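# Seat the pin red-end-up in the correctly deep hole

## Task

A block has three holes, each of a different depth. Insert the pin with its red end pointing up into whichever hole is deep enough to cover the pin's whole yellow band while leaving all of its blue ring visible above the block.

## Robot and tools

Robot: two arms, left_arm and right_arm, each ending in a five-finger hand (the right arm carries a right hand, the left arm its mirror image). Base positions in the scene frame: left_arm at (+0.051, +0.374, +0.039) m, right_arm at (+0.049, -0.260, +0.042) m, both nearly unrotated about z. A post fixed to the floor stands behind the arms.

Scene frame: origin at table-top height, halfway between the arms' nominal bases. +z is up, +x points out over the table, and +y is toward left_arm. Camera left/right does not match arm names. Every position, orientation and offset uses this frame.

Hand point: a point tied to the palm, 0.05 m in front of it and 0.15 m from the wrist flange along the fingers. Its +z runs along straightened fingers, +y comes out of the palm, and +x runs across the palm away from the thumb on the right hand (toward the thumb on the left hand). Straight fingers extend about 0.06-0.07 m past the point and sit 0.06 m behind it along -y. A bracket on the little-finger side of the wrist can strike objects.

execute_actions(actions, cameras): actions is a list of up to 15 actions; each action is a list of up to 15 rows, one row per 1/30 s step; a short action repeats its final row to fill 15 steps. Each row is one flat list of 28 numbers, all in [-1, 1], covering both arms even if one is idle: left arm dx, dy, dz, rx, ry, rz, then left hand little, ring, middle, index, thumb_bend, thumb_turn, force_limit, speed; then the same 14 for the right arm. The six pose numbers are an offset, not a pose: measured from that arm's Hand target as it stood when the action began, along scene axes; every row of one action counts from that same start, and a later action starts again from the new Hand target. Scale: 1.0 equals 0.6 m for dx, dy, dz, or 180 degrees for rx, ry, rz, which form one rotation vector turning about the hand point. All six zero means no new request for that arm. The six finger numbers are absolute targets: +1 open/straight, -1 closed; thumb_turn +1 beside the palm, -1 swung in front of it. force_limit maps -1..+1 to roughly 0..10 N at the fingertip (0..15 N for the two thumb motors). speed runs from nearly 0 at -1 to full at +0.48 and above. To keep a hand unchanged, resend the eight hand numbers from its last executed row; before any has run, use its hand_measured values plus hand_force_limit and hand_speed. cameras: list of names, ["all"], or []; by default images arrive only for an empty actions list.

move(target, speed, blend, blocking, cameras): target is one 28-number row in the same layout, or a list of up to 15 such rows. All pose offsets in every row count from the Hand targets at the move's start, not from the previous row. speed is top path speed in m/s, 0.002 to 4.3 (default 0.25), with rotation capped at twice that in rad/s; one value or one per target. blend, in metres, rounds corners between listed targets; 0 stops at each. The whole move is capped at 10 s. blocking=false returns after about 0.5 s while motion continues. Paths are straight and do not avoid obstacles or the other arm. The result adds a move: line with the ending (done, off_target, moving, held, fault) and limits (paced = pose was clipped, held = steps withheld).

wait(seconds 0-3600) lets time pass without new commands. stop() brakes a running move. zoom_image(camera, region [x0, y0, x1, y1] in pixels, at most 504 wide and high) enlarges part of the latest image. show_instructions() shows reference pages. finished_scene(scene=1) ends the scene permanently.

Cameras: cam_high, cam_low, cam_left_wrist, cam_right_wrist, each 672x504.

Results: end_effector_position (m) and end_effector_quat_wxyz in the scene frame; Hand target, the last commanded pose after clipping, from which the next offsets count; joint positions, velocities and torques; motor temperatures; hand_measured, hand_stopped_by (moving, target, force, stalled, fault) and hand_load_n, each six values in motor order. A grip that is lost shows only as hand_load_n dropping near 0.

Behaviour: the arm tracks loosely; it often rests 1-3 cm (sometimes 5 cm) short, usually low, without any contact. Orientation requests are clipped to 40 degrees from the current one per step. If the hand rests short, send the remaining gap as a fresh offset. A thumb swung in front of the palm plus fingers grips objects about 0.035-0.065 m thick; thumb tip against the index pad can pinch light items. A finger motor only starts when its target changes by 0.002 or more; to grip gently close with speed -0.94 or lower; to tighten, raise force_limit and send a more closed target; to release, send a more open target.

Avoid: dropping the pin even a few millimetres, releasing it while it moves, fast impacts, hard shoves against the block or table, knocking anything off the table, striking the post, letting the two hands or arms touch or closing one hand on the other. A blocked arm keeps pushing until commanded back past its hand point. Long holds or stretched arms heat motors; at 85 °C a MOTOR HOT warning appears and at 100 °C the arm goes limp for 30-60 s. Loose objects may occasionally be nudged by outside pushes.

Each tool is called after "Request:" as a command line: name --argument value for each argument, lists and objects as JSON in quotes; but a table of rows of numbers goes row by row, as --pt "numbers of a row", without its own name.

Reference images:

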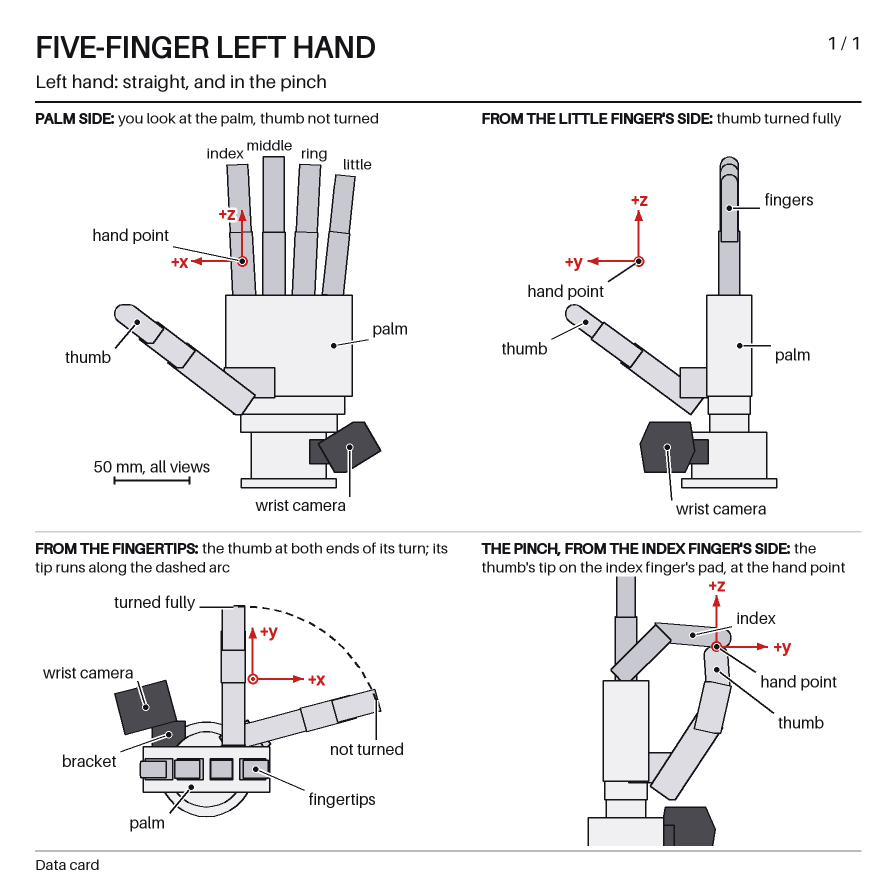

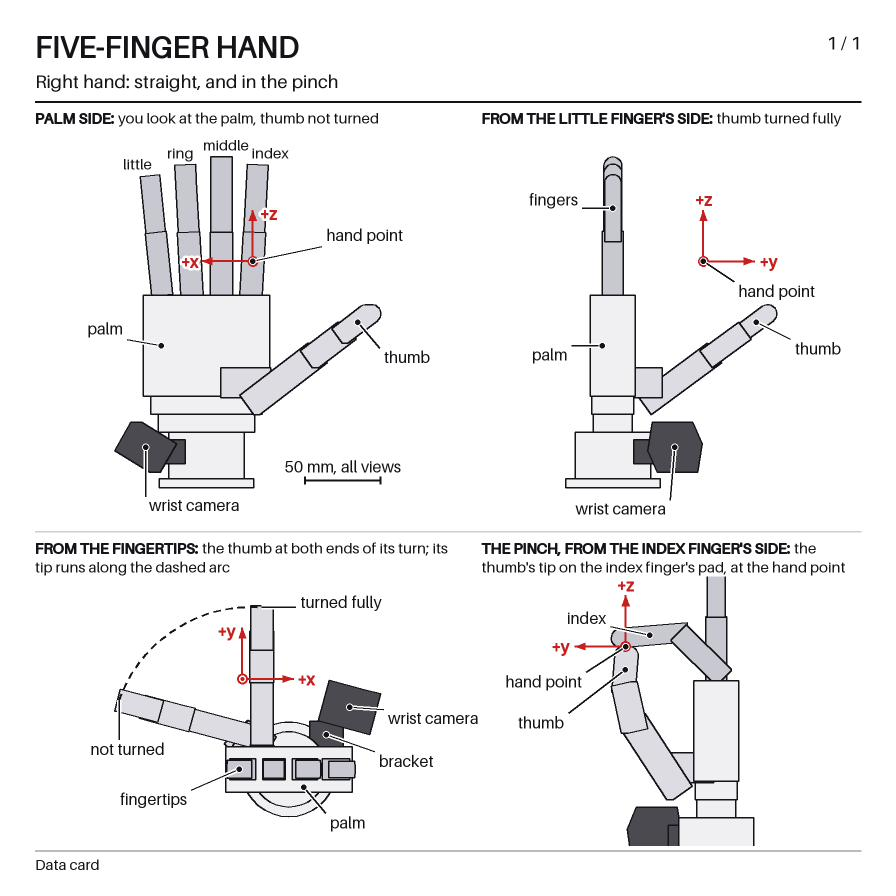

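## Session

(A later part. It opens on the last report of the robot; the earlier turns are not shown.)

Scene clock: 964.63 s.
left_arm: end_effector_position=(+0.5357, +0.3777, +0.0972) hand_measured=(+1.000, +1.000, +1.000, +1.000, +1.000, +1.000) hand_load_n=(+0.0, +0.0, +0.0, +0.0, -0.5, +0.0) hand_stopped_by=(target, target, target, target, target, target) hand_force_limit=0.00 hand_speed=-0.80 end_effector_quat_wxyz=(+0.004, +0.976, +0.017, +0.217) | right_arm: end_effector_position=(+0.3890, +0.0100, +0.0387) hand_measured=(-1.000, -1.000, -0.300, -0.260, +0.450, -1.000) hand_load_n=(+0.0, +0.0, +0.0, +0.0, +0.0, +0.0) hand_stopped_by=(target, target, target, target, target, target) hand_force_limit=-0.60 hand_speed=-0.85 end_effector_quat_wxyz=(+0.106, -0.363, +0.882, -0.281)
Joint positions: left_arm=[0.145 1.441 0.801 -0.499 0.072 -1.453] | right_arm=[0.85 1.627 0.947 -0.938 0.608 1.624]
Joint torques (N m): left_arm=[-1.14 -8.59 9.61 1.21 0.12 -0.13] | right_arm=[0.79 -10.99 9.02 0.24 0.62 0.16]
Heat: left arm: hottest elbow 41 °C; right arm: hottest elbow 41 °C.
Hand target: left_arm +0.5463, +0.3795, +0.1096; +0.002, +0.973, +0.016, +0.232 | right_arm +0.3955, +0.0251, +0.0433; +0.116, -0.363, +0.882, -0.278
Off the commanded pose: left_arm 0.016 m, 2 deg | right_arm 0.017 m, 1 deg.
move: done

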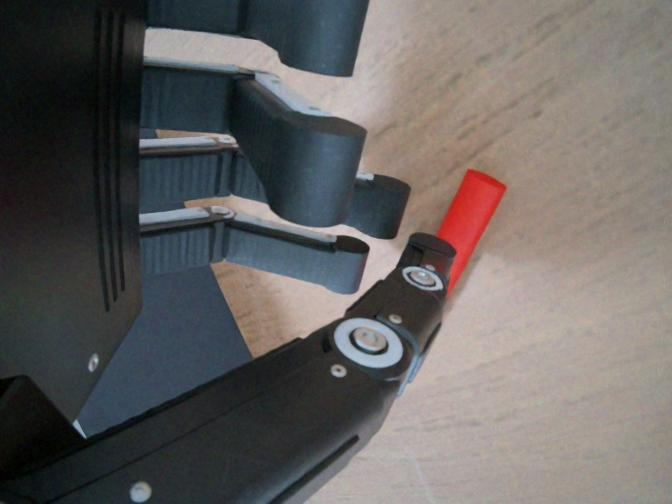

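Request:
move --target '[0,0,0,0,0,0,1,1,1,1,1,1,0,-0.8, 0,0,0,0,0,0,-1,-1,-0.3,-0.26,0.85,-1,-0.6,-0.5]' --cameras '["cam_low","cam_high"]'

Request:
zoom_image --camera "cam_low" --region '[220, 210, 300, 300]'

Request:
zoom_image --camera "cam_high" --region '[270, 150, 390, 270]'

Scene clock: 1001.30 s.
left_arm: end_effector_position=(+0.5357, +0.3777, +0.0972) hand_measured=(+1.000, +1.000, +1.000, +1.000, +1.000, +1.000) hand_load_n=(+0.0, +0.0, +0.0, +0.0, +0.0, +0.0) hand_stopped_by=(target, target, target, target, target, target) hand_force_limit=0.00 hand_speed=-0.80 end_effector_quat_wxyz=(+0.004, +0.976, +0.017, +0.217) | right_arm: end_effector_position=(+0.3890, +0.0100, +0.0387) hand_measured=(-1.000, -1.000, -0.300, -0.260, +0.850, -1.000) hand_load_n=(+0.0, +0.0, +0.0, +0.0, +0.0, +0.0) hand_stopped_by=(target, target, target, target, target, target) hand_force_limit=-0.60 hand_speed=-0.50 end_effector_quat_wxyz=(+0.106, -0.363, +0.882, -0.281)
Joint positions: left_arm=[0.145 1.441 0.801 -0.499 0.072 -1.453] | right_arm=[0.85 1.627 0.947 -0.938 0.608 1.624]
Joint torques (N m): left_arm=[-1.2 -8.59 9.62 1.2 0.12 -0.12] | right_arm=[1.03 -11.22 8.9 -0.1 0.66 0.16]
Heat: left arm: hottest elbow 41 °C; right arm: hottest elbow 41 °C.
Hand target: left_arm +0.5463, +0.3795, +0.1096; +0.002, +0.973, +0.016, +0.232 | right_arm +0.3955, +0.0251, +0.0433; +0.116, -0.363, +0.882, -0.278
Off the commanded pose: left_arm 0.016 m, 2 deg | right_arm 0.017 m, 1 deg.
move: done
Images, in order (width x height): cam_high 672x504, cam_low 672x504.

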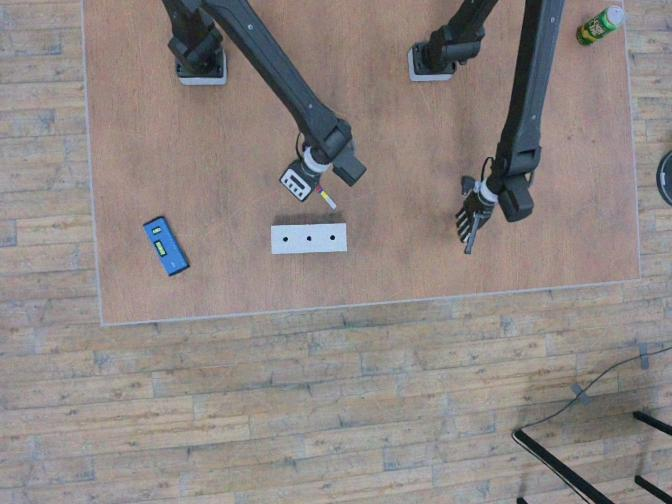

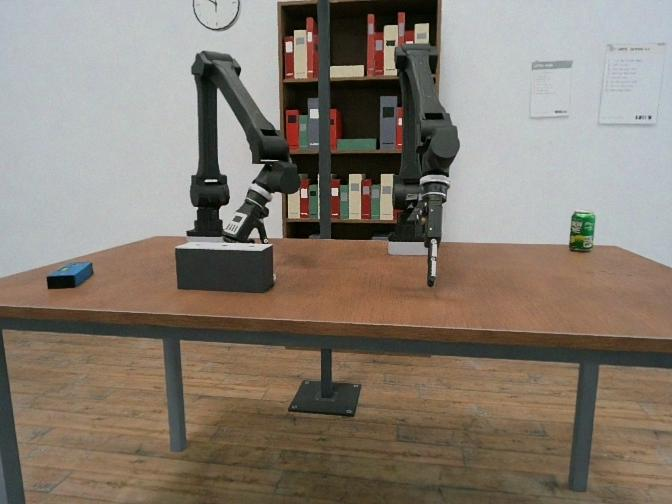

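Scaled by 5.600 from the camera's image (finer frame: 960x720).

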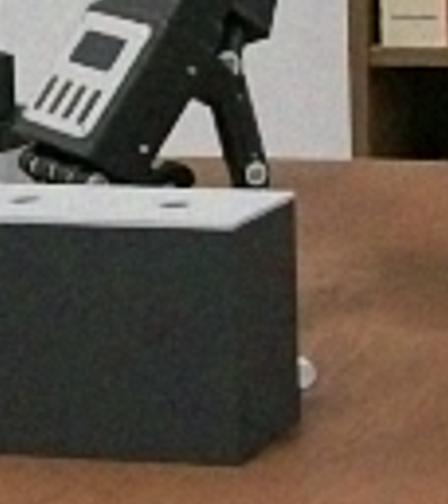

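Scaled by 4.200 from the camera's image (finer frame: 960x720).

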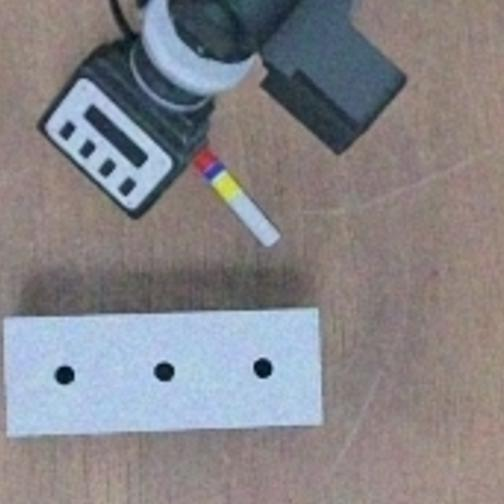

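Request:
move --target '[0,0,0,0,0,0,1,1,1,1,1,1,0,-0.8, 0,0.0,-0.01,0,0,0,-1,-1,-0.3,-0.26,0.85,-1,-0.6,-0.5]' --speed 0.03 --cameras '["cam_right_wrist"]'

Request:
zoom_image --camera "cam_right_wrist" --region '[320, 120, 600, 360]'

Scene clock: 1018.13 s.
left_arm: end_effector_position=(+0.5357, +0.3777, +0.0972) hand_measured=(+1.000, +1.000, +1.000, +1.000, +1.000, +1.000) hand_load_n=(+0.0, +0.0, +0.0, +0.0, +0.0, +0.0) hand_stopped_by=(target, target, target, target, target, target) hand_force_limit=0.00 hand_speed=-0.80 end_effector_quat_wxyz=(+0.004, +0.976, +0.017, +0.217) | right_arm: end_effector_position=(+0.3885, +0.0095, +0.0349) hand_measured=(-1.000, -1.000, -0.300, -0.260, +0.850, -1.000) hand_load_n=(+0.0, +0.0, +0.0, +0.0, +0.0, +0.0) hand_stopped_by=(target, target, target, target, target, target) hand_force_limit=-0.60 hand_speed=-0.50 end_effector_quat_wxyz=(+0.103, -0.363, +0.882, -0.283)
Joint positions: left_arm=[0.145 1.441 0.801 -0.499 0.072 -1.453] | right_arm=[0.85 1.636 0.947 -0.936 0.608 1.624]
Joint torques (N m): left_arm=[-1.08 -8.59 9.59 1.2 0.11 -0.13] | right_arm=[1.26 -10.81 8.34 0.64 0.62 0.16]
Heat: left arm: hottest elbow 41 °C; right arm: hottest elbow 41 °C.
Hand target: left_arm +0.5463, +0.3795, +0.1096; +0.002, +0.973, +0.016, +0.232 | right_arm +0.3955, +0.0252, +0.0373; +0.116, -0.363, +0.882, -0.278
Off the commanded pose: left_arm 0.016 m, 2 deg | right_arm 0.017 m, 2 deg.
move: off_target (right_arm)

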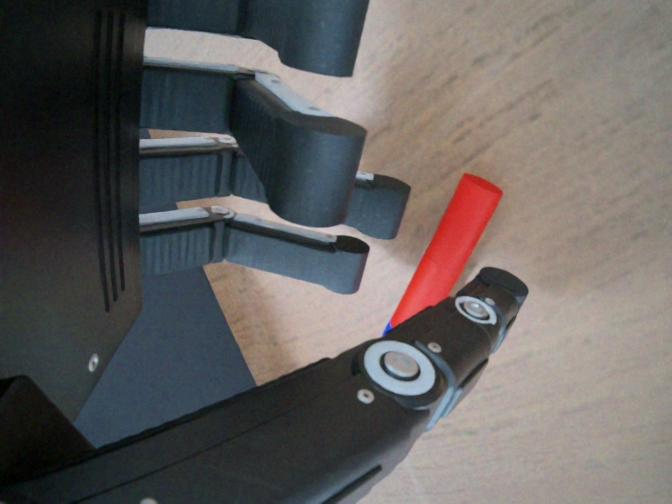

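Scaled by 1.800 from the camera's image (finer frame: 960x720).

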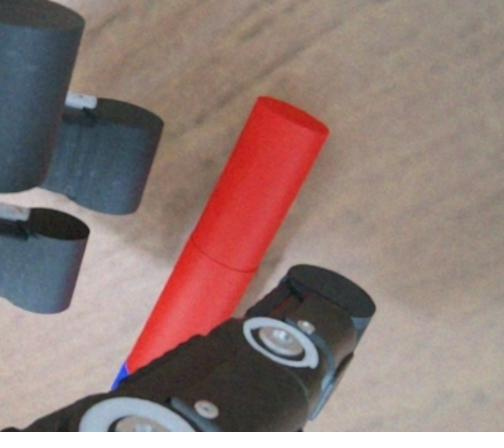

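Request:
move --target '[0,0,0,0,0,0,1,1,1,1,1,1,0,-0.8, 0,0.0,-0.0117,0,0,0,-1,-1,-0.3,-0.26,0.85,-1,-0.6,-0.5]' --speed 0.03 --cameras '["cam_right_wrist"]'

Request:
zoom_image --camera "cam_right_wrist" --region '[320, 120, 600, 360]'

Scene clock: 1028.97 s.
left_arm: end_effector_position=(+0.5357, +0.3777, +0.0972) hand_measured=(+1.000, +1.000, +1.000, +1.000, +1.000, +1.000) hand_load_n=(+0.0, +0.0, +0.0, +0.0, +0.0, +0.0) hand_stopped_by=(target, target, target, target, target, target) hand_force_limit=0.00 hand_speed=-0.80 end_effector_quat_wxyz=(+0.004, +0.976, +0.017, +0.217) | right_arm: end_effector_position=(+0.3909, +0.0120, +0.0298) hand_measured=(-1.000, -1.000, -0.300, -0.260, +0.850, -1.000) hand_load_n=(+0.0, +0.0, +0.5, +0.0, +0.0, +0.0) hand_stopped_by=(target, target, target, target, target, target) hand_force_limit=-0.60 hand_speed=-0.50 end_effector_quat_wxyz=(+0.105, -0.363, +0.882, -0.281)
Joint positions: left_arm=[0.145 1.441 0.801 -0.499 0.072 -1.453] | right_arm=[0.85 1.65 0.947 -0.916 0.608 1.624]
Joint torques (N m): left_arm=[-1.14 -8.59 9.61 1.16 0.11 -0.12] | right_arm=[1.85 -11.34 7.61 0.68 0.64 0.14]
Heat: left arm: hottest elbow 41 °C; right arm: hottest elbow 41 °C.
Hand target: left_arm +0.5463, +0.3795, +0.1096; +0.002, +0.973, +0.016, +0.232 | right_arm +0.3956, +0.0252, +0.0303; +0.116, -0.363, +0.882, -0.278
Off the commanded pose: left_arm 0.016 m, 2 deg | right_arm 0.014 m, 1 deg.
move: off_target (right_arm)

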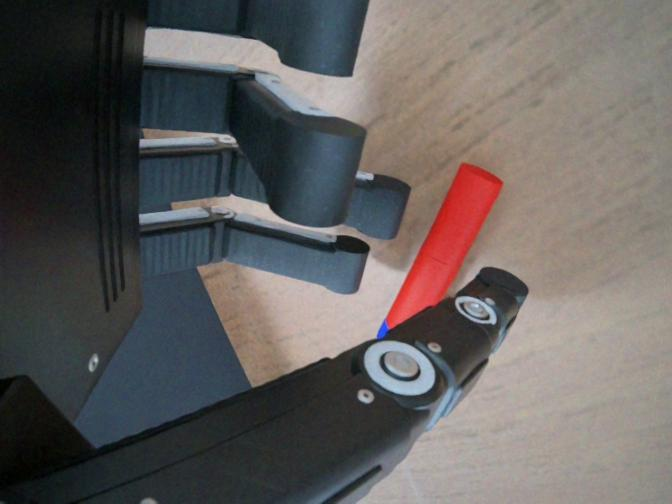

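Scaled by 1.800 from the camera's image (finer frame: 960x720).

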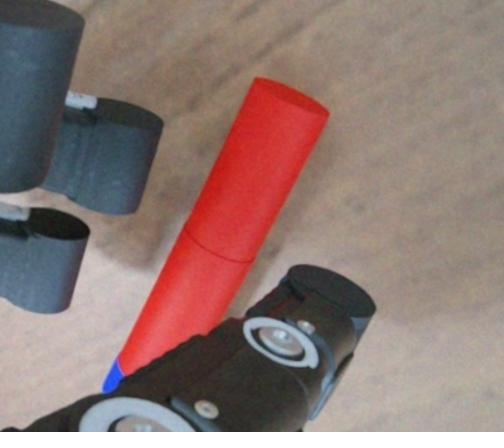

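Request:
move --target '[0,0,0,0,0,0,1,1,1,1,1,1,0,-0.8, 0,0,0,0,0,0,-1,-1,-0.3,-0.26,0.5,-1,-0.6,-0.8]' --cameras '["cam_right_wrist"]'

Request:
zoom_image --camera "cam_right_wrist" --region '[320, 120, 600, 360]'

Scene clock: 1051.60 s.
left_arm: end_effector_position=(+0.5357, +0.3777, +0.0972) hand_measured=(+1.000, +1.000, +1.000, +1.000, +1.000, +1.000) hand_load_n=(+0.0, +0.0, +0.0, +0.0, +0.0, +0.0) hand_stopped_by=(target, target, target, target, target, target) hand_force_limit=0.00 hand_speed=-0.80 end_effector_quat_wxyz=(+0.004, +0.976, +0.017, +0.217) | right_arm: end_effector_position=(+0.3909, +0.0120, +0.0298) hand_measured=(-1.000, -1.000, -0.300, -0.260, +0.500, -1.000) hand_load_n=(+0.0, +0.0, +0.0, +0.0, +0.0, +0.0) hand_stopped_by=(target, target, target, target, target, target) hand_force_limit=-0.60 hand_speed=-0.80 end_effector_quat_wxyz=(+0.105, -0.363, +0.882, -0.281)
Joint positions: left_arm=[0.145 1.441 0.801 -0.499 0.072 -1.453] | right_arm=[0.85 1.65 0.947 -0.916 0.608 1.624]
Joint torques (N m): left_arm=[-1.14 -8.53 9.62 1.21 0.11 -0.11] | right_arm=[1.2 -11.75 7.83 0.64 0.53 0.13]
Heat: left arm: hottest elbow 41 °C; right arm: hottest elbow 41 °C.
Hand target: left_arm +0.5463, +0.3795, +0.1096; +0.002, +0.973, +0.016, +0.232 | right_arm +0.3956, +0.0252, +0.0303; +0.116, -0.363, +0.882, -0.278
Off the commanded pose: left_arm 0.016 m, 2 deg | right_arm 0.014 m, 1 deg.
move: done

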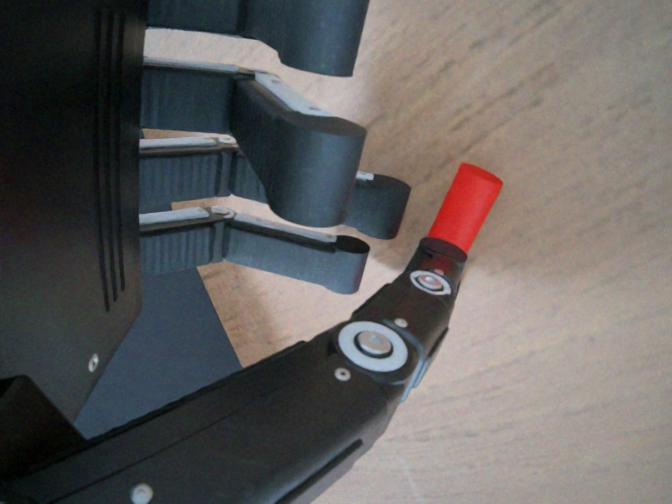

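Scaled by 1.800 from the camera's image (finer frame: 960x720).

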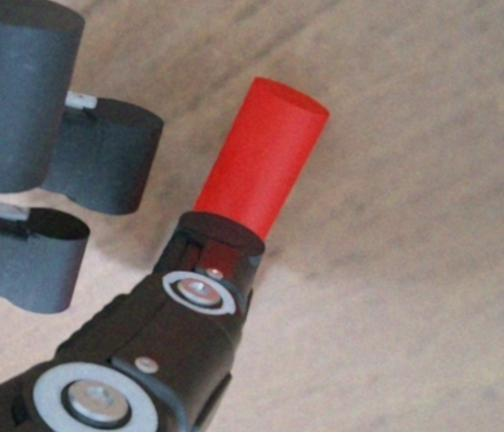

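Request:
move --target '[0,0,0,0,0,0,1,1,1,1,1,1,0,-0.8, 0,0,0,0,0,0,-1,-1,-0.3,-0.26,0.42,-1,-0.6,-0.8]' --cameras '["cam_right_wrist"]'

Request:
zoom_image --camera "cam_right_wrist" --region '[320, 120, 600, 360]'

Scene clock: 1060.30 s.
left_arm: end_effector_position=(+0.5357, +0.3777, +0.0972) hand_measured=(+1.000, +1.000, +1.000, +1.000, +1.000, +1.000) hand_load_n=(+0.0, +0.0, +0.0, +0.0, +0.0, +0.0) hand_stopped_by=(target, target, target, target, target, target) hand_force_limit=0.00 hand_speed=-0.80 end_effector_quat_wxyz=(+0.004, +0.976, +0.017, +0.217) | right_arm: end_effector_position=(+0.3909, +0.0120, +0.0298) hand_measured=(-1.000, -1.000, -0.300, -0.260, +0.420, -1.000) hand_load_n=(+0.0, +0.0, +0.0, +0.0, +0.0, +0.0) hand_stopped_by=(target, target, target, target, target, target) hand_force_limit=-0.60 hand_speed=-0.80 end_effector_quat_wxyz=(+0.105, -0.363, +0.882, -0.281)
Joint positions: left_arm=[0.145 1.441 0.801 -0.499 0.072 -1.453] | right_arm=[0.85 1.65 0.947 -0.916 0.608 1.624]
Joint torques (N m): left_arm=[-1.14 -8.64 9.62 1.2 0.12 -0.12] | right_arm=[0.91 -11.16 7.79 0.8 0.63 0.11]
Heat: left arm: hottest elbow 41 °C; right arm: hottest elbow 41 °C.
Hand target: left_arm +0.5463, +0.3795, +0.1096; +0.002, +0.973, +0.016, +0.232 | right_arm +0.3956, +0.0252, +0.0303; +0.116, -0.363, +0.882, -0.278
Off the commanded pose: left_arm 0.016 m, 2 deg | right_arm 0.014 m, 1 deg.
move: done

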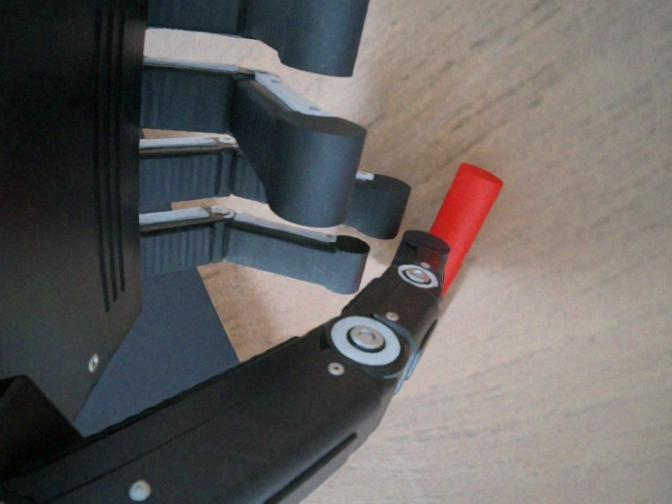

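Scaled by 1.800 from the camera's image (finer frame: 960x720).

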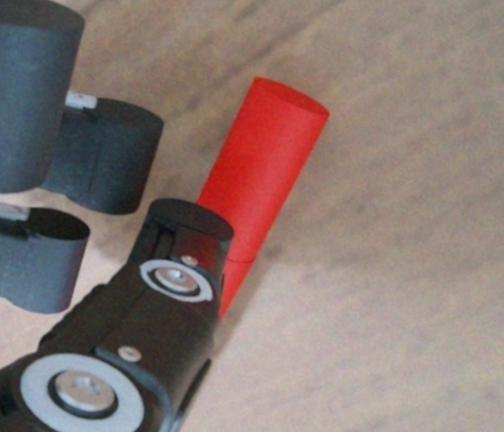

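Request:
move --pt "0 0 0 0 0 0 1 1 1 1 1 1 0 -0.8 0 0 0 0 0 0 -1 -1 -0.3 -0.26 0.85 -1 -0.6 -0.3" --pt "0 0 0 0 0 0 1 1 1 1 1 1 0 -0.8 -0.003 0.002 -0.015 0 0 0 -1 -1 -0.3 -0.26 0.85 -1 -0.6 -0.3" --speed 0.03 --cameras '["cam_right_wrist"]'

Request:
zoom_image --camera "cam_right_wrist" --region '[320, 120, 600, 360]'

Scene clock: 1075.83 s.
left_arm: end_effector_position=(+0.5357, +0.3777, +0.0972) hand_measured=(+1.000, +1.000, +1.000, +1.000, +1.000, +1.000) hand_load_n=(+0.0, +0.0, +0.0, +0.0, +0.0, +0.0) hand_stopped_by=(target, target, target, target, target, target) hand_force_limit=0.00 hand_speed=-0.80 end_effector_quat_wxyz=(+0.004, +0.976, +0.017, +0.217) | right_arm: end_effector_position=(+0.3922, +0.0161, +0.0233) hand_measured=(-1.000, -1.000, -0.300, -0.260, +0.850, -1.000) hand_load_n=(+0.0, +0.0, +0.0, +0.0, +0.0, +0.0) hand_stopped_by=(target, target, target, target, target, target) hand_force_limit=-0.60 hand_speed=-0.30 end_effector_quat_wxyz=(+0.109, -0.361, +0.883, -0.280)
Joint positions: left_arm=[0.145 1.441 0.801 -0.499 0.072 -1.453] | right_arm=[0.854 1.667 0.947 -0.895 0.608 1.63]
Joint torques (N m): left_arm=[-1.08 -8.59 9.61 1.2 0.12 -0.11] | right_arm=[2.02 -11.69 7.02 0.69 0.64 0.17]
Heat: left arm: hottest elbow 42 °C; right arm: hottest elbow 41 °C.
Hand target: left_arm +0.5463, +0.3795, +0.1096; +0.002, +0.973, +0.016, +0.232 | right_arm +0.3937, +0.0264, +0.0214; +0.116, -0.363, +0.882, -0.278
Off the commanded pose: left_arm 0.016 m, 2 deg | right_arm 0.011 m, 1 deg.
move: off_target (right_arm)

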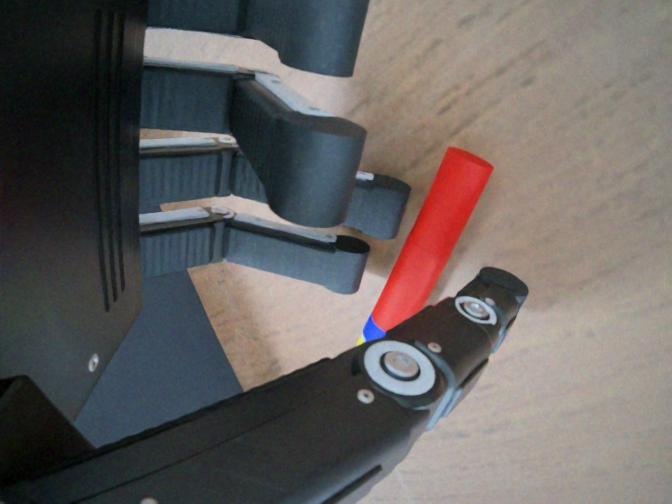

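Scaled by 1.800 from the camera's image (finer frame: 960x720).

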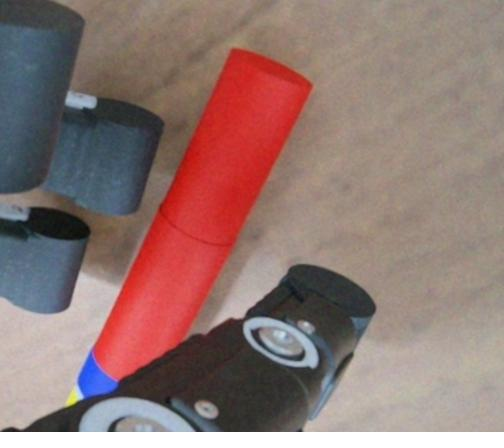

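Request:
move --target '[0,0,0,0,0,0,1,1,1,1,1,1,0,-0.8, 0,0,-0.0083,0,0,0,-1,-1,-0.3,-0.26,0.85,-1,-0.6,-0.3]' --speed 0.03 --cameras '["cam_right_wrist"]'

Request:
zoom_image --camera "cam_right_wrist" --region '[320, 120, 600, 360]'

Scene clock: 1121.60 s.
left_arm: end_effector_position=(+0.5357, +0.3777, +0.0972) hand_measured=(+1.000, +1.000, +1.000, +1.000, +1.000, +1.000) hand_load_n=(+0.0, +0.0, +0.0, +0.0, +0.0, -0.5) hand_stopped_by=(target, target, target, target, target, target) hand_force_limit=0.00 hand_speed=-0.80 end_effector_quat_wxyz=(+0.004, +0.976, +0.017, +0.217) | right_arm: end_effector_position=(+0.3938, +0.0178, +0.0200) hand_measured=(-1.000, -1.000, -0.300, -0.260, +0.850, -1.000) hand_load_n=(+0.0, +0.0, +0.0, +0.0, -0.5, +0.0) hand_stopped_by=(target, target, target, target, target, target) hand_force_limit=-0.60 hand_speed=-0.30 end_effector_quat_wxyz=(+0.111, -0.361, +0.883, -0.279)
Joint positions: left_arm=[0.145 1.441 0.801 -0.499 0.072 -1.453] | right_arm=[0.854 1.676 0.947 -0.881 0.608 1.63]
Joint torques (N m): left_arm=[-1.08 -8.59 9.59 1.21 0.12 -0.12] | right_arm=[1.14 -12.4 6.74 0.75 0.65 0.13]
Heat: left arm: hottest elbow 42 °C; right arm: hottest elbow 40 °C.
Hand target: left_arm +0.5463, +0.3795, +0.1096; +0.002, +0.973, +0.016, +0.232 | right_arm +0.3937, +0.0264, +0.0163; +0.116, -0.363, +0.882, -0.278
Off the commanded pose: left_arm 0.016 m, 2 deg | right_arm 0.009 m, 1 deg.
move: done

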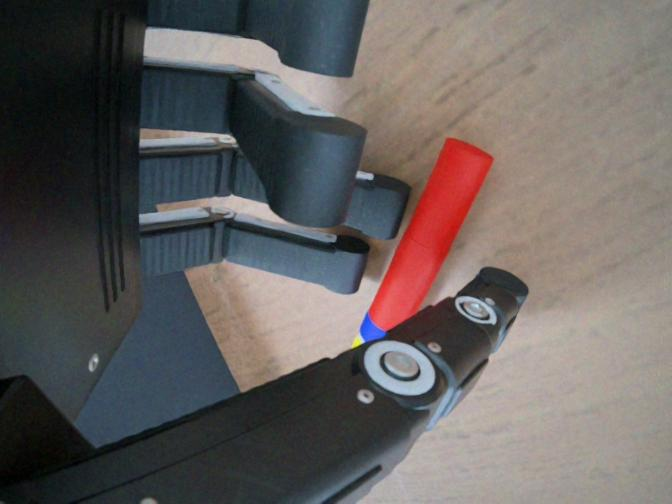

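Scaled by 1.800 from the camera's image (finer frame: 960x720).

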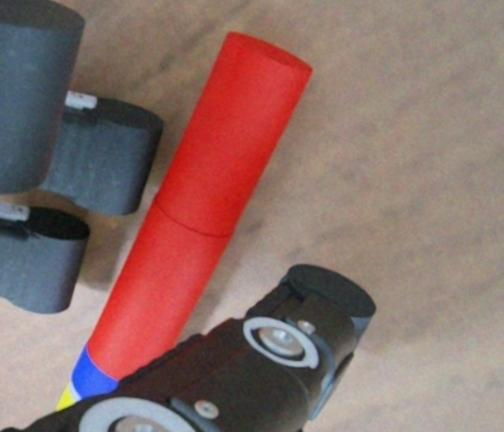

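Request:
move --target '[0,0,0,0,0,0,1,1,1,1,1,1,0,-0.8, 0.004,0,-0.009,0,0,0,-1,-1,-0.3,-0.26,0.85,-1,-0.6,-0.3]' --speed 0.03 --cameras '["cam_right_wrist"]'

Request:
zoom_image --camera "cam_right_wrist" --region '[320, 120, 600, 360]'

Scene clock: 1130.70 s.
left_arm: end_effector_position=(+0.5357, +0.3777, +0.0972) hand_measured=(+1.000, +1.000, +1.000, +1.000, +1.000, +1.000) hand_load_n=(+0.0, +0.0, +0.0, +0.0, +0.0, +0.0) hand_stopped_by=(target, target, target, target, target, target) hand_force_limit=0.00 hand_speed=-0.80 end_effector_quat_wxyz=(+0.004, +0.976, +0.017, +0.217) | right_arm: end_effector_position=(+0.3958, +0.0194, +0.0160) hand_measured=(-1.000, -1.000, -0.300, -0.260, +0.850, -1.000) hand_load_n=(-0.5, +0.0, -0.5, -1.0, +0.0, +0.0) hand_stopped_by=(target, target, target, target, target, target) hand_force_limit=-0.60 hand_speed=-0.30 end_effector_quat_wxyz=(+0.113, -0.360, +0.883, -0.278)
Joint positions: left_arm=[0.145 1.441 0.801 -0.499 0.072 -1.453] | right_arm=[0.854 1.686 0.947 -0.865 0.61 1.63]
Joint torques (N m): left_arm=[-1.08 -8.53 9.59 1.21 0.11 -0.12] | right_arm=[0.73 -11.11 6.69 1.07 0.58 0.07]
Heat: left arm: hottest elbow 42 °C; right arm: hottest elbow 40 °C.
Hand target: left_arm +0.5463, +0.3795, +0.1096; +0.002, +0.973, +0.016, +0.232 | right_arm +0.3961, +0.0264, +0.0110; +0.116, -0.363, +0.882, -0.278
Off the commanded pose: left_arm 0.016 m, 2 deg | right_arm 0.009 m, 0 deg.
move: done

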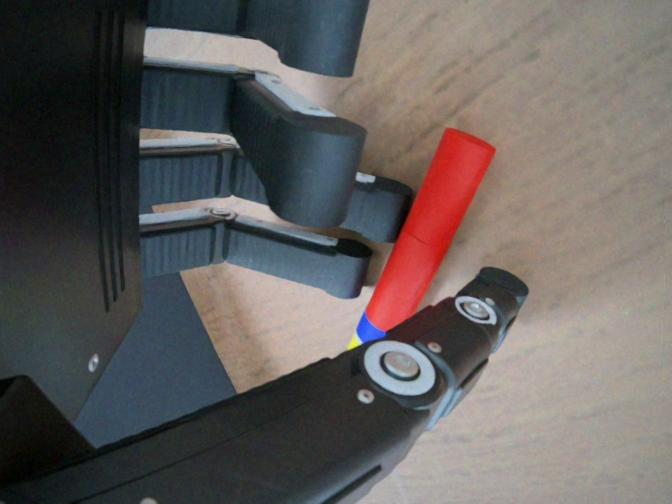

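Scaled by 1.800 from the camera's image (finer frame: 960x720).

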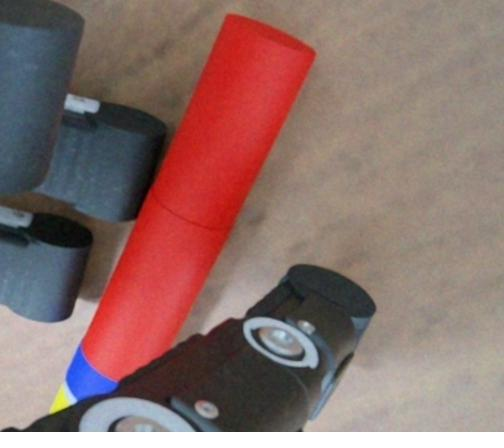

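Request:
move --pt "0 0 0 0 0 0 1 1 1 1 1 1 0 -0.8 0 0 0.008 0 0 0 -1 -1 -0.3 -0.26 0.85 -1 -0.6 -0.8" --pt "0 0 0 0 0 0 1 1 1 1 1 1 0 -0.8 0 0 0.008 0 0 0 -1 -1 -0.3 -0.26 0.5 -1 -0.6 -0.8" --speed 0.03 --cameras '["cam_right_wrist"]'

Request:
zoom_image --camera "cam_right_wrist" --region '[320, 120, 600, 360]'

Scene clock: 1150.97 s.
left_arm: end_effector_position=(+0.5357, +0.3777, +0.0972) hand_measured=(+1.000, +1.000, +1.000, +1.000, +1.000, +1.000) hand_load_n=(+0.0, +0.5, +0.0, +0.0, +0.0, +0.0) hand_stopped_by=(target, target, target, target, target, target) hand_force_limit=0.00 hand_speed=-0.80 end_effector_quat_wxyz=(+0.004, +0.976, +0.017, +0.217) | right_arm: end_effector_position=(+0.3959, +0.0193, +0.0161) hand_measured=(-1.000, -1.000, -0.300, -0.260, +0.558, -1.000) hand_load_n=(+0.0, +0.0, +0.0, -0.5, +3.5, +0.5) hand_stopped_by=(target, target, target, target, force, target) hand_force_limit=-0.60 hand_speed=-0.80 end_effector_quat_wxyz=(+0.114, -0.360, +0.883, -0.279)
Joint positions: left_arm=[0.145 1.441 0.801 -0.499 0.072 -1.453] | right_arm=[0.854 1.686 0.947 -0.865 0.611 1.63]
Joint torques (N m): left_arm=[-1.14 -8.59 9.58 1.24 0.11 -0.12] | right_arm=[1.32 -12.45 6.89 0.35 0.55 0.11]
Heat: left arm: hottest elbow 42 °C; right arm: hottest elbow 39 °C.
Hand target: left_arm +0.5463, +0.3795, +0.1096; +0.002, +0.973, +0.016, +0.232 | right_arm +0.3961, +0.0264, +0.0158; +0.116, -0.363, +0.882, -0.278
Off the commanded pose: left_arm 0.016 m, 2 deg | right_arm 0.007 m, 0 deg.
move: done

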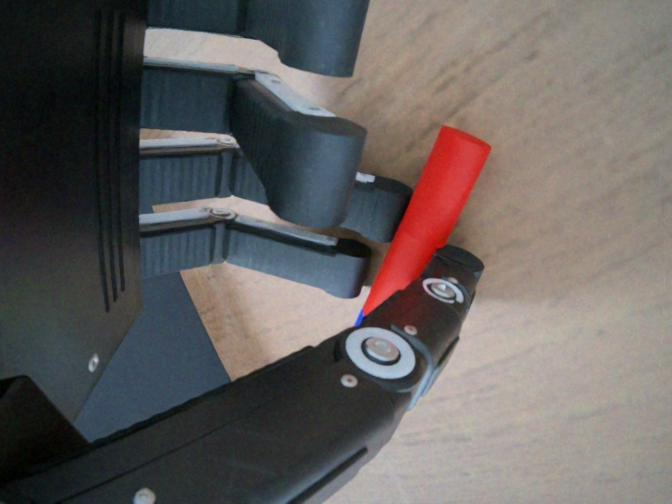

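Scaled by 1.800 from the camera's image (finer frame: 960x720).

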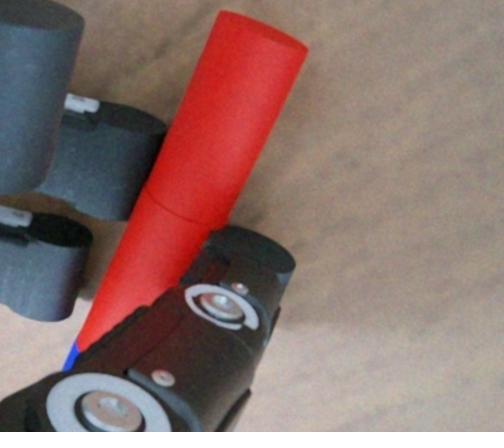

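Request:
move --target '[0,0,0,0,0,0,1,1,1,1,1,1,0,-0.8, 0,0,0,0,0,0,-1,-1,-0.3,-0.26,0.4,-1,-0.35,-0.85]' --cameras '["cam_right_wrist"]'

Request:
zoom_image --camera "cam_right_wrist" --region '[320, 120, 600, 360]'

Scene clock: 1174.37 s.
left_arm: end_effector_position=(+0.5357, +0.3777, +0.0972) hand_measured=(+1.000, +1.000, +1.000, +1.000, +1.000, +1.000) hand_load_n=(+0.0, +0.0, +0.0, +0.0, +0.0, +0.0) hand_stopped_by=(target, target, target, target, target, target) hand_force_limit=0.00 hand_speed=-0.80 end_effector_quat_wxyz=(+0.004, +0.976, +0.017, +0.217) | right_arm: end_effector_position=(+0.3959, +0.0193, +0.0161) hand_measured=(-1.000, -1.000, -0.300, -0.260, +0.546, -1.000) hand_load_n=(+0.0, +0.0, +0.0, -0.5, +4.5, +1.0) hand_stopped_by=(target, target, target, target, force, target) hand_force_limit=-0.35 hand_speed=-0.85 end_effector_quat_wxyz=(+0.114, -0.360, +0.883, -0.279)
Joint positions: left_arm=[0.145 1.441 0.801 -0.499 0.072 -1.453] | right_arm=[0.854 1.686 0.947 -0.865 0.611 1.63]
Joint torques (N m): left_arm=[-1.14 -8.59 9.62 1.18 0.11 -0.11] | right_arm=[1.44 -12.04 6.89 0.18 0.5 0.14]
Heat: left arm: hottest elbow 42 °C; right arm: hottest elbow 39 °C.
Hand target: left_arm +0.5463, +0.3795, +0.1096; +0.002, +0.973, +0.016, +0.232 | right_arm +0.3961, +0.0264, +0.0158; +0.116, -0.363, +0.882, -0.278
Off the commanded pose: left_arm 0.016 m, 2 deg | right_arm 0.007 m, 0 deg.
move: done

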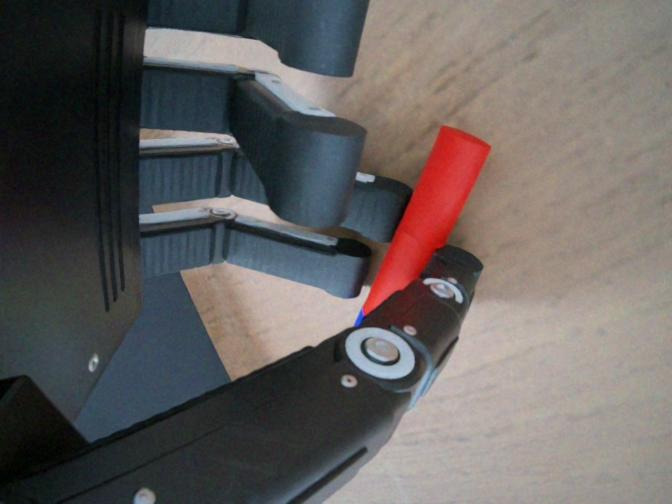

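Scaled by 1.800 from the camera's image (finer frame: 960x720).

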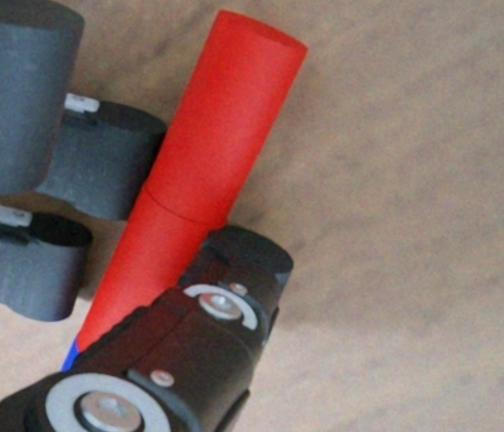

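Request:
move --target '[0,0,0,0,0,0,1,1,1,1,1,1,0,-0.8, 0,0,0,0,0,0,-1,-1,-0.3,-0.5,0.4,-1,-0.7,-0.85]' --cameras '["cam_right_wrist"]'

Request:
zoom_image --camera "cam_right_wrist" --region '[320, 120, 600, 360]'

Scene clock: 1228.63 s.
left_arm: end_effector_position=(+0.5357, +0.3777, +0.0972) hand_measured=(+1.000, +1.000, +1.000, +1.000, +1.000, +1.000) hand_load_n=(+0.0, +0.0, +0.0, +0.0, +0.0, +0.0) hand_stopped_by=(target, target, target, target, target, target) hand_force_limit=0.00 hand_speed=-0.80 end_effector_quat_wxyz=(+0.004, +0.976, +0.017, +0.217) | right_arm: end_effector_position=(+0.3959, +0.0193, +0.0161) hand_measured=(-1.000, -1.000, -0.300, -0.500, +0.546, -1.000) hand_load_n=(+0.0, +0.0, +0.0, +0.0, +4.5, +1.0) hand_stopped_by=(target, target, target, target, force, target) hand_force_limit=-0.70 hand_speed=-0.85 end_effector_quat_wxyz=(+0.114, -0.360, +0.883, -0.279)
Joint positions: left_arm=[0.145 1.441 0.801 -0.499 0.072 -1.453] | right_arm=[0.854 1.686 0.947 -0.865 0.611 1.63]
Joint torques (N m): left_arm=[-1.08 -8.64 9.61 1.2 0.12 -0.12] | right_arm=[1.2 -11.81 6.86 0.12 0.54 0.13]
Heat: left arm: hottest elbow 42 °C; right arm: hottest elbow 39 °C.
Hand target: left_arm +0.5463, +0.3795, +0.1096; +0.002, +0.973, +0.016, +0.232 | right_arm +0.3961, +0.0264, +0.0158; +0.116, -0.363, +0.882, -0.278
Off the commanded pose: left_arm 0.016 m, 2 deg | right_arm 0.007 m, 0 deg.
move: done

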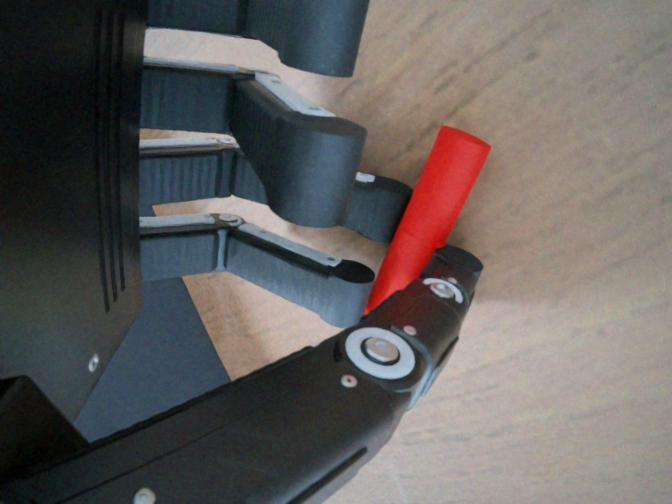

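Scaled by 1.800 from the camera's image (finer frame: 960x720).

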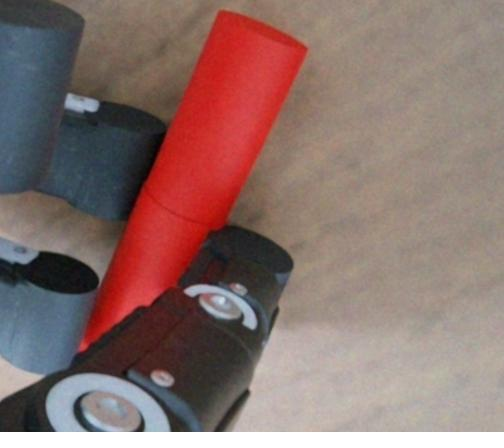

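Request:
move --pt "0 0 0 0 0 0 1 1 1 1 1 1 0 -0.8 0 0 0.0067 0 0 0 -1 -1 -0.3 -0.26 0.9 -0.79 -0.4 -0.4" --pt "0 0 0 0 0 0 1 1 1 1 1 1 0 -0.8 0 0 0.0067 0 0 0.039 -1 -1 -0.3 -0.26 0.9 -0.79 -0.4 -0.4" --speed 0.03 --cameras '["cam_right_wrist"]'

Request:
zoom_image --camera "cam_right_wrist" --region '[320, 120, 600, 360]'

Scene clock: 1275.00 s.
left_arm: end_effector_position=(+0.5357, +0.3777, +0.0972) hand_measured=(+1.000, +1.000, +1.000, +1.000, +1.000, +1.000) hand_load_n=(+0.0, +0.0, +0.0, +0.0, +0.0, +0.0) hand_stopped_by=(target, target, target, target, target, target) hand_force_limit=0.00 hand_speed=-0.80 end_effector_quat_wxyz=(+0.004, +0.976, +0.017, +0.217) | right_arm: end_effector_position=(+0.3974, +0.0258, +0.0171) hand_measured=(-1.000, -1.000, -0.300, -0.260, +0.900, -0.790) hand_load_n=(+0.0, +0.0, +0.0, +0.0, +0.0, +0.0) hand_stopped_by=(target, target, target, target, target, target) hand_force_limit=-0.40 hand_speed=-0.40 end_effector_quat_wxyz=(+0.128, -0.413, +0.859, -0.274)
Joint positions: left_arm=[0.145 1.441 0.801 -0.499 0.072 -1.453] | right_arm=[0.854 1.671 0.929 -0.785 0.613 1.482]
Joint torques (N m): left_arm=[-1.14 -8.59 9.61 1.2 0.11 -0.12] | right_arm=[0.91 -14.27 5.07 0.95 0.41 0]
Heat: left arm: hottest elbow 42 °C; right arm: hottest elbow 39 °C.
Hand target: left_arm +0.5463, +0.3795, +0.1096; +0.002, +0.973, +0.016, +0.232 | right_arm +0.3961, +0.0264, +0.0197; +0.133, -0.416, +0.858, -0.270
Off the commanded pose: left_arm 0.016 m, 2 deg | right_arm 0.003 m, 1 deg.
move: done

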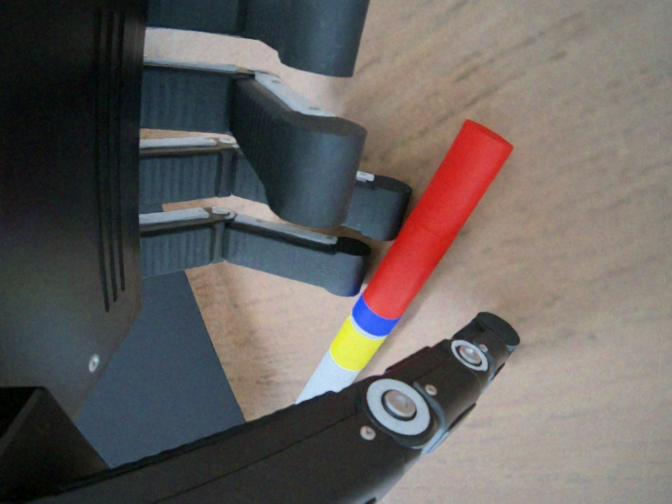

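Scaled by 1.800 from the camera's image (finer frame: 960x720).

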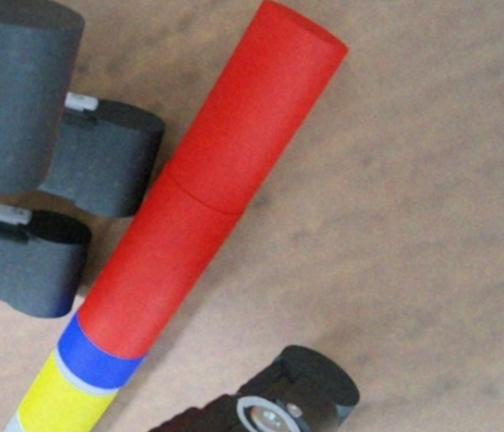

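Request:
move --target '[0,0,0,0,0,0,1,1,1,1,1,1,0,-0.8, -0.011,-0.015,0.002,0,0,0,-1,-1,-0.3,-0.26,0.9,-0.79,-0.4,-0.4]' --speed 0.03 --cameras '["cam_right_wrist"]'

Request:
zoom_image --camera "cam_right_wrist" --region '[320, 120, 600, 360]'

Scene clock: 1297.50 s.
left_arm: end_effector_position=(+0.5357, +0.3777, +0.0972) hand_measured=(+1.000, +1.000, +1.000, +1.000, +1.000, +1.000) hand_load_n=(+0.0, +0.0, +0.0, +0.0, +0.0, +0.0) hand_stopped_by=(target, target, target, target, target, target) hand_force_limit=0.00 hand_speed=-0.80 end_effector_quat_wxyz=(+0.004, +0.976, +0.017, +0.217) | right_arm: end_effector_position=(+0.3894, +0.0173, +0.0184) hand_measured=(-1.000, -1.000, -0.300, -0.260, +0.900, -0.790) hand_load_n=(+0.0, +0.0, +0.0, +0.0, +0.0, +0.0) hand_stopped_by=(target, target, target, target, target, target) hand_force_limit=-0.40 hand_speed=-0.40 end_effector_quat_wxyz=(+0.127, -0.415, +0.858, -0.274)
Joint positions: left_arm=[0.145 1.441 0.801 -0.499 0.072 -1.453] | right_arm=[0.854 1.643 0.896 -0.779 0.613 1.477]
Joint torques (N m): left_arm=[-1.14 -8.47 9.61 1.2 0.12 -0.12] | right_arm=[-1.08 -13.04 5.33 0.87 0.39 0.01]
Heat: left arm: hottest elbow 42 °C; right arm: hottest elbow 38 °C.
Hand target: left_arm +0.5463, +0.3795, +0.1096; +0.002, +0.973, +0.016, +0.232 | right_arm +0.3896, +0.0174, +0.0209; +0.133, -0.416, +0.858, -0.270
Off the commanded pose: left_arm 0.016 m, 2 deg | right_arm 0.003 m, 1 deg.
move: done

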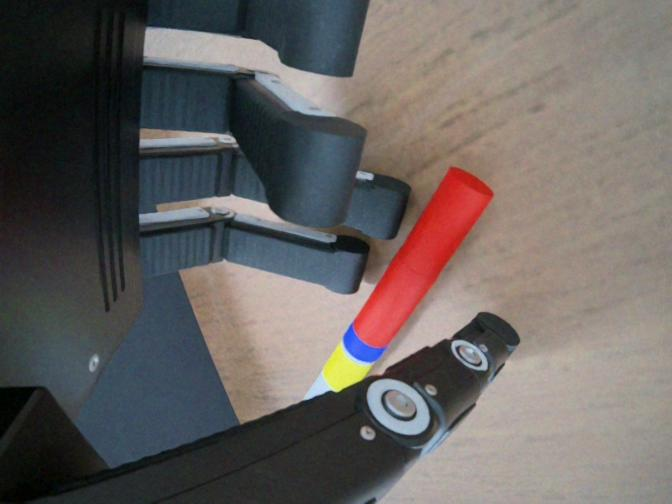

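Scaled by 1.800 from the camera's image (finer frame: 960x720).

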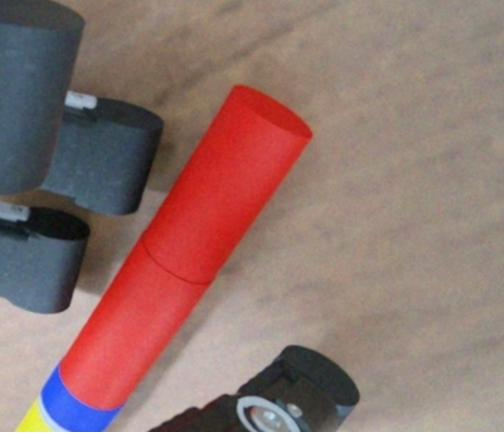

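Request:
move --target '[0,0,0,0,0,0,1,1,1,1,1,1,0,-0.8, 0.002,0.001,-0.006,0,0,0,-1,-1,-0.3,-0.26,0.9,-0.79,-0.4,-0.4]' --speed 0.03 --cameras '[]'

Scene clock: 1312.67 s.
left_arm: end_effector_position=(+0.5357, +0.3777, +0.0972) hand_measured=(+1.000, +1.000, +1.000, +1.000, +1.000, +1.000) hand_load_n=(+0.0, +0.0, +0.0, +0.0, +0.0, +0.0) hand_stopped_by=(target, target, target, target, target, target) hand_force_limit=0.00 hand_speed=-0.80 end_effector_quat_wxyz=(+0.004, +0.976, +0.017, +0.217) | right_arm: end_effector_position=(+0.3912, +0.0194, +0.0188) hand_measured=(-1.000, -1.000, -0.300, -0.260, +0.900, -0.790) hand_load_n=(+0.0, +0.0, +0.0, +0.0, +0.0, +0.0) hand_stopped_by=(target, target, target, target, target, target) hand_force_limit=-0.40 hand_speed=-0.40 end_effector_quat_wxyz=(+0.132, -0.415, +0.858, -0.272)
Joint positions: left_arm=[0.145 1.441 0.801 -0.499 0.072 -1.453] | right_arm=[0.854 1.643 0.896 -0.768 0.612 1.475]
Joint torques (N m): left_arm=[-1.2 -8.53 9.61 1.2 0.12 -0.12] | right_arm=[-0.97 -12.81 5.23 0.73 0.38 -0.04]
Heat: left arm: hottest elbow 42 °C; right arm: hottest elbow 38 °C.
Hand target: left_arm +0.5463, +0.3795, +0.1096; +0.002, +0.973, +0.016, +0.232 | right_arm +0.3907, +0.0180, +0.0173; +0.133, -0.416, +0.858, -0.270
Off the commanded pose: left_arm 0.016 m, 2 deg | right_arm 0.002 m, 0 deg.
move: done

Request:
move --target '[0,0,0,0,0,0,1,1,1,1,1,1,0,-0.8, 0,0,-0.0075,0,0,0,-1,-1,-0.3,-0.26,0.9,-0.79,-0.4,-0.4]' --speed 0.03 --cameras '["cam_right_wrist"]'

Request:
zoom_image --camera "cam_right_wrist" --region '[320, 120, 600, 360]'

Scene clock: 1322.83 s.
left_arm: end_effector_position=(+0.5357, +0.3777, +0.0972) hand_measured=(+1.000, +1.000, +1.000, +1.000, +1.000, +1.000) hand_load_n=(+0.0, +0.0, +0.0, +0.0, +0.0, +0.0) hand_stopped_by=(target, target, target, target, target, target) hand_force_limit=0.00 hand_speed=-0.80 end_effector_quat_wxyz=(+0.004, +0.976, +0.017, +0.217) | right_arm: end_effector_position=(+0.3936, +0.0220, +0.0193) hand_measured=(-1.000, -1.000, -0.300, -0.260, +0.900, -0.790) hand_load_n=(+0.0, +0.0, +0.0, +0.0, +0.0, +0.0) hand_stopped_by=(target, target, target, target, target, target) hand_force_limit=-0.40 hand_speed=-0.40 end_effector_quat_wxyz=(+0.138, -0.413, +0.859, -0.270)
Joint positions: left_arm=[0.145 1.441 0.801 -0.499 0.072 -1.453] | right_arm=[0.854 1.643 0.896 -0.755 0.612 1.475]
Joint torques (N m): left_arm=[-1.14 -8.59 9.61 1.2 0.12 -0.11] | right_arm=[-0.32 -11.63 5.07 0.91 0.36 0.02]
Heat: left arm: hottest elbow 42 °C; right arm: hottest elbow 38 °C.
Hand target: left_arm +0.5463, +0.3795, +0.1096; +0.002, +0.973, +0.016, +0.232 | right_arm +0.3907, +0.0181, +0.0128; +0.133, -0.416, +0.858, -0.270
Off the commanded pose: left_arm 0.016 m, 2 deg | right_arm 0.008 m, 1 deg.
move: done

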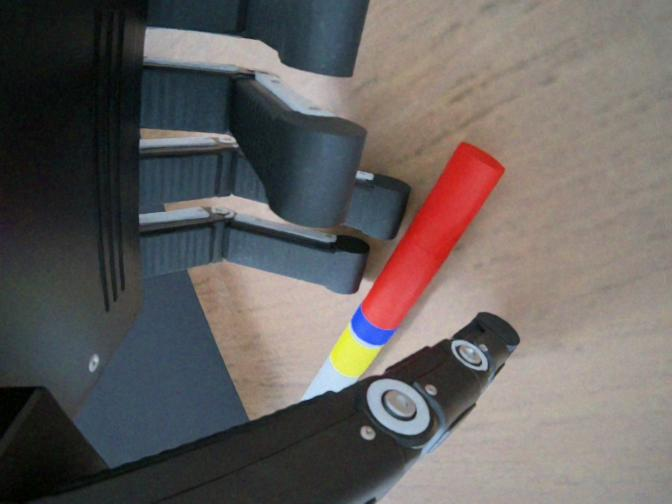

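Scaled by 1.800 from the camera's image (finer frame: 960x720).

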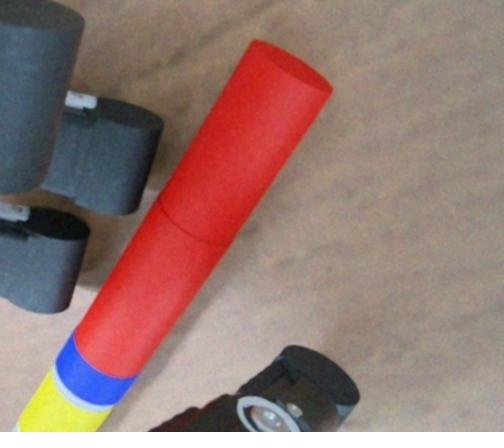

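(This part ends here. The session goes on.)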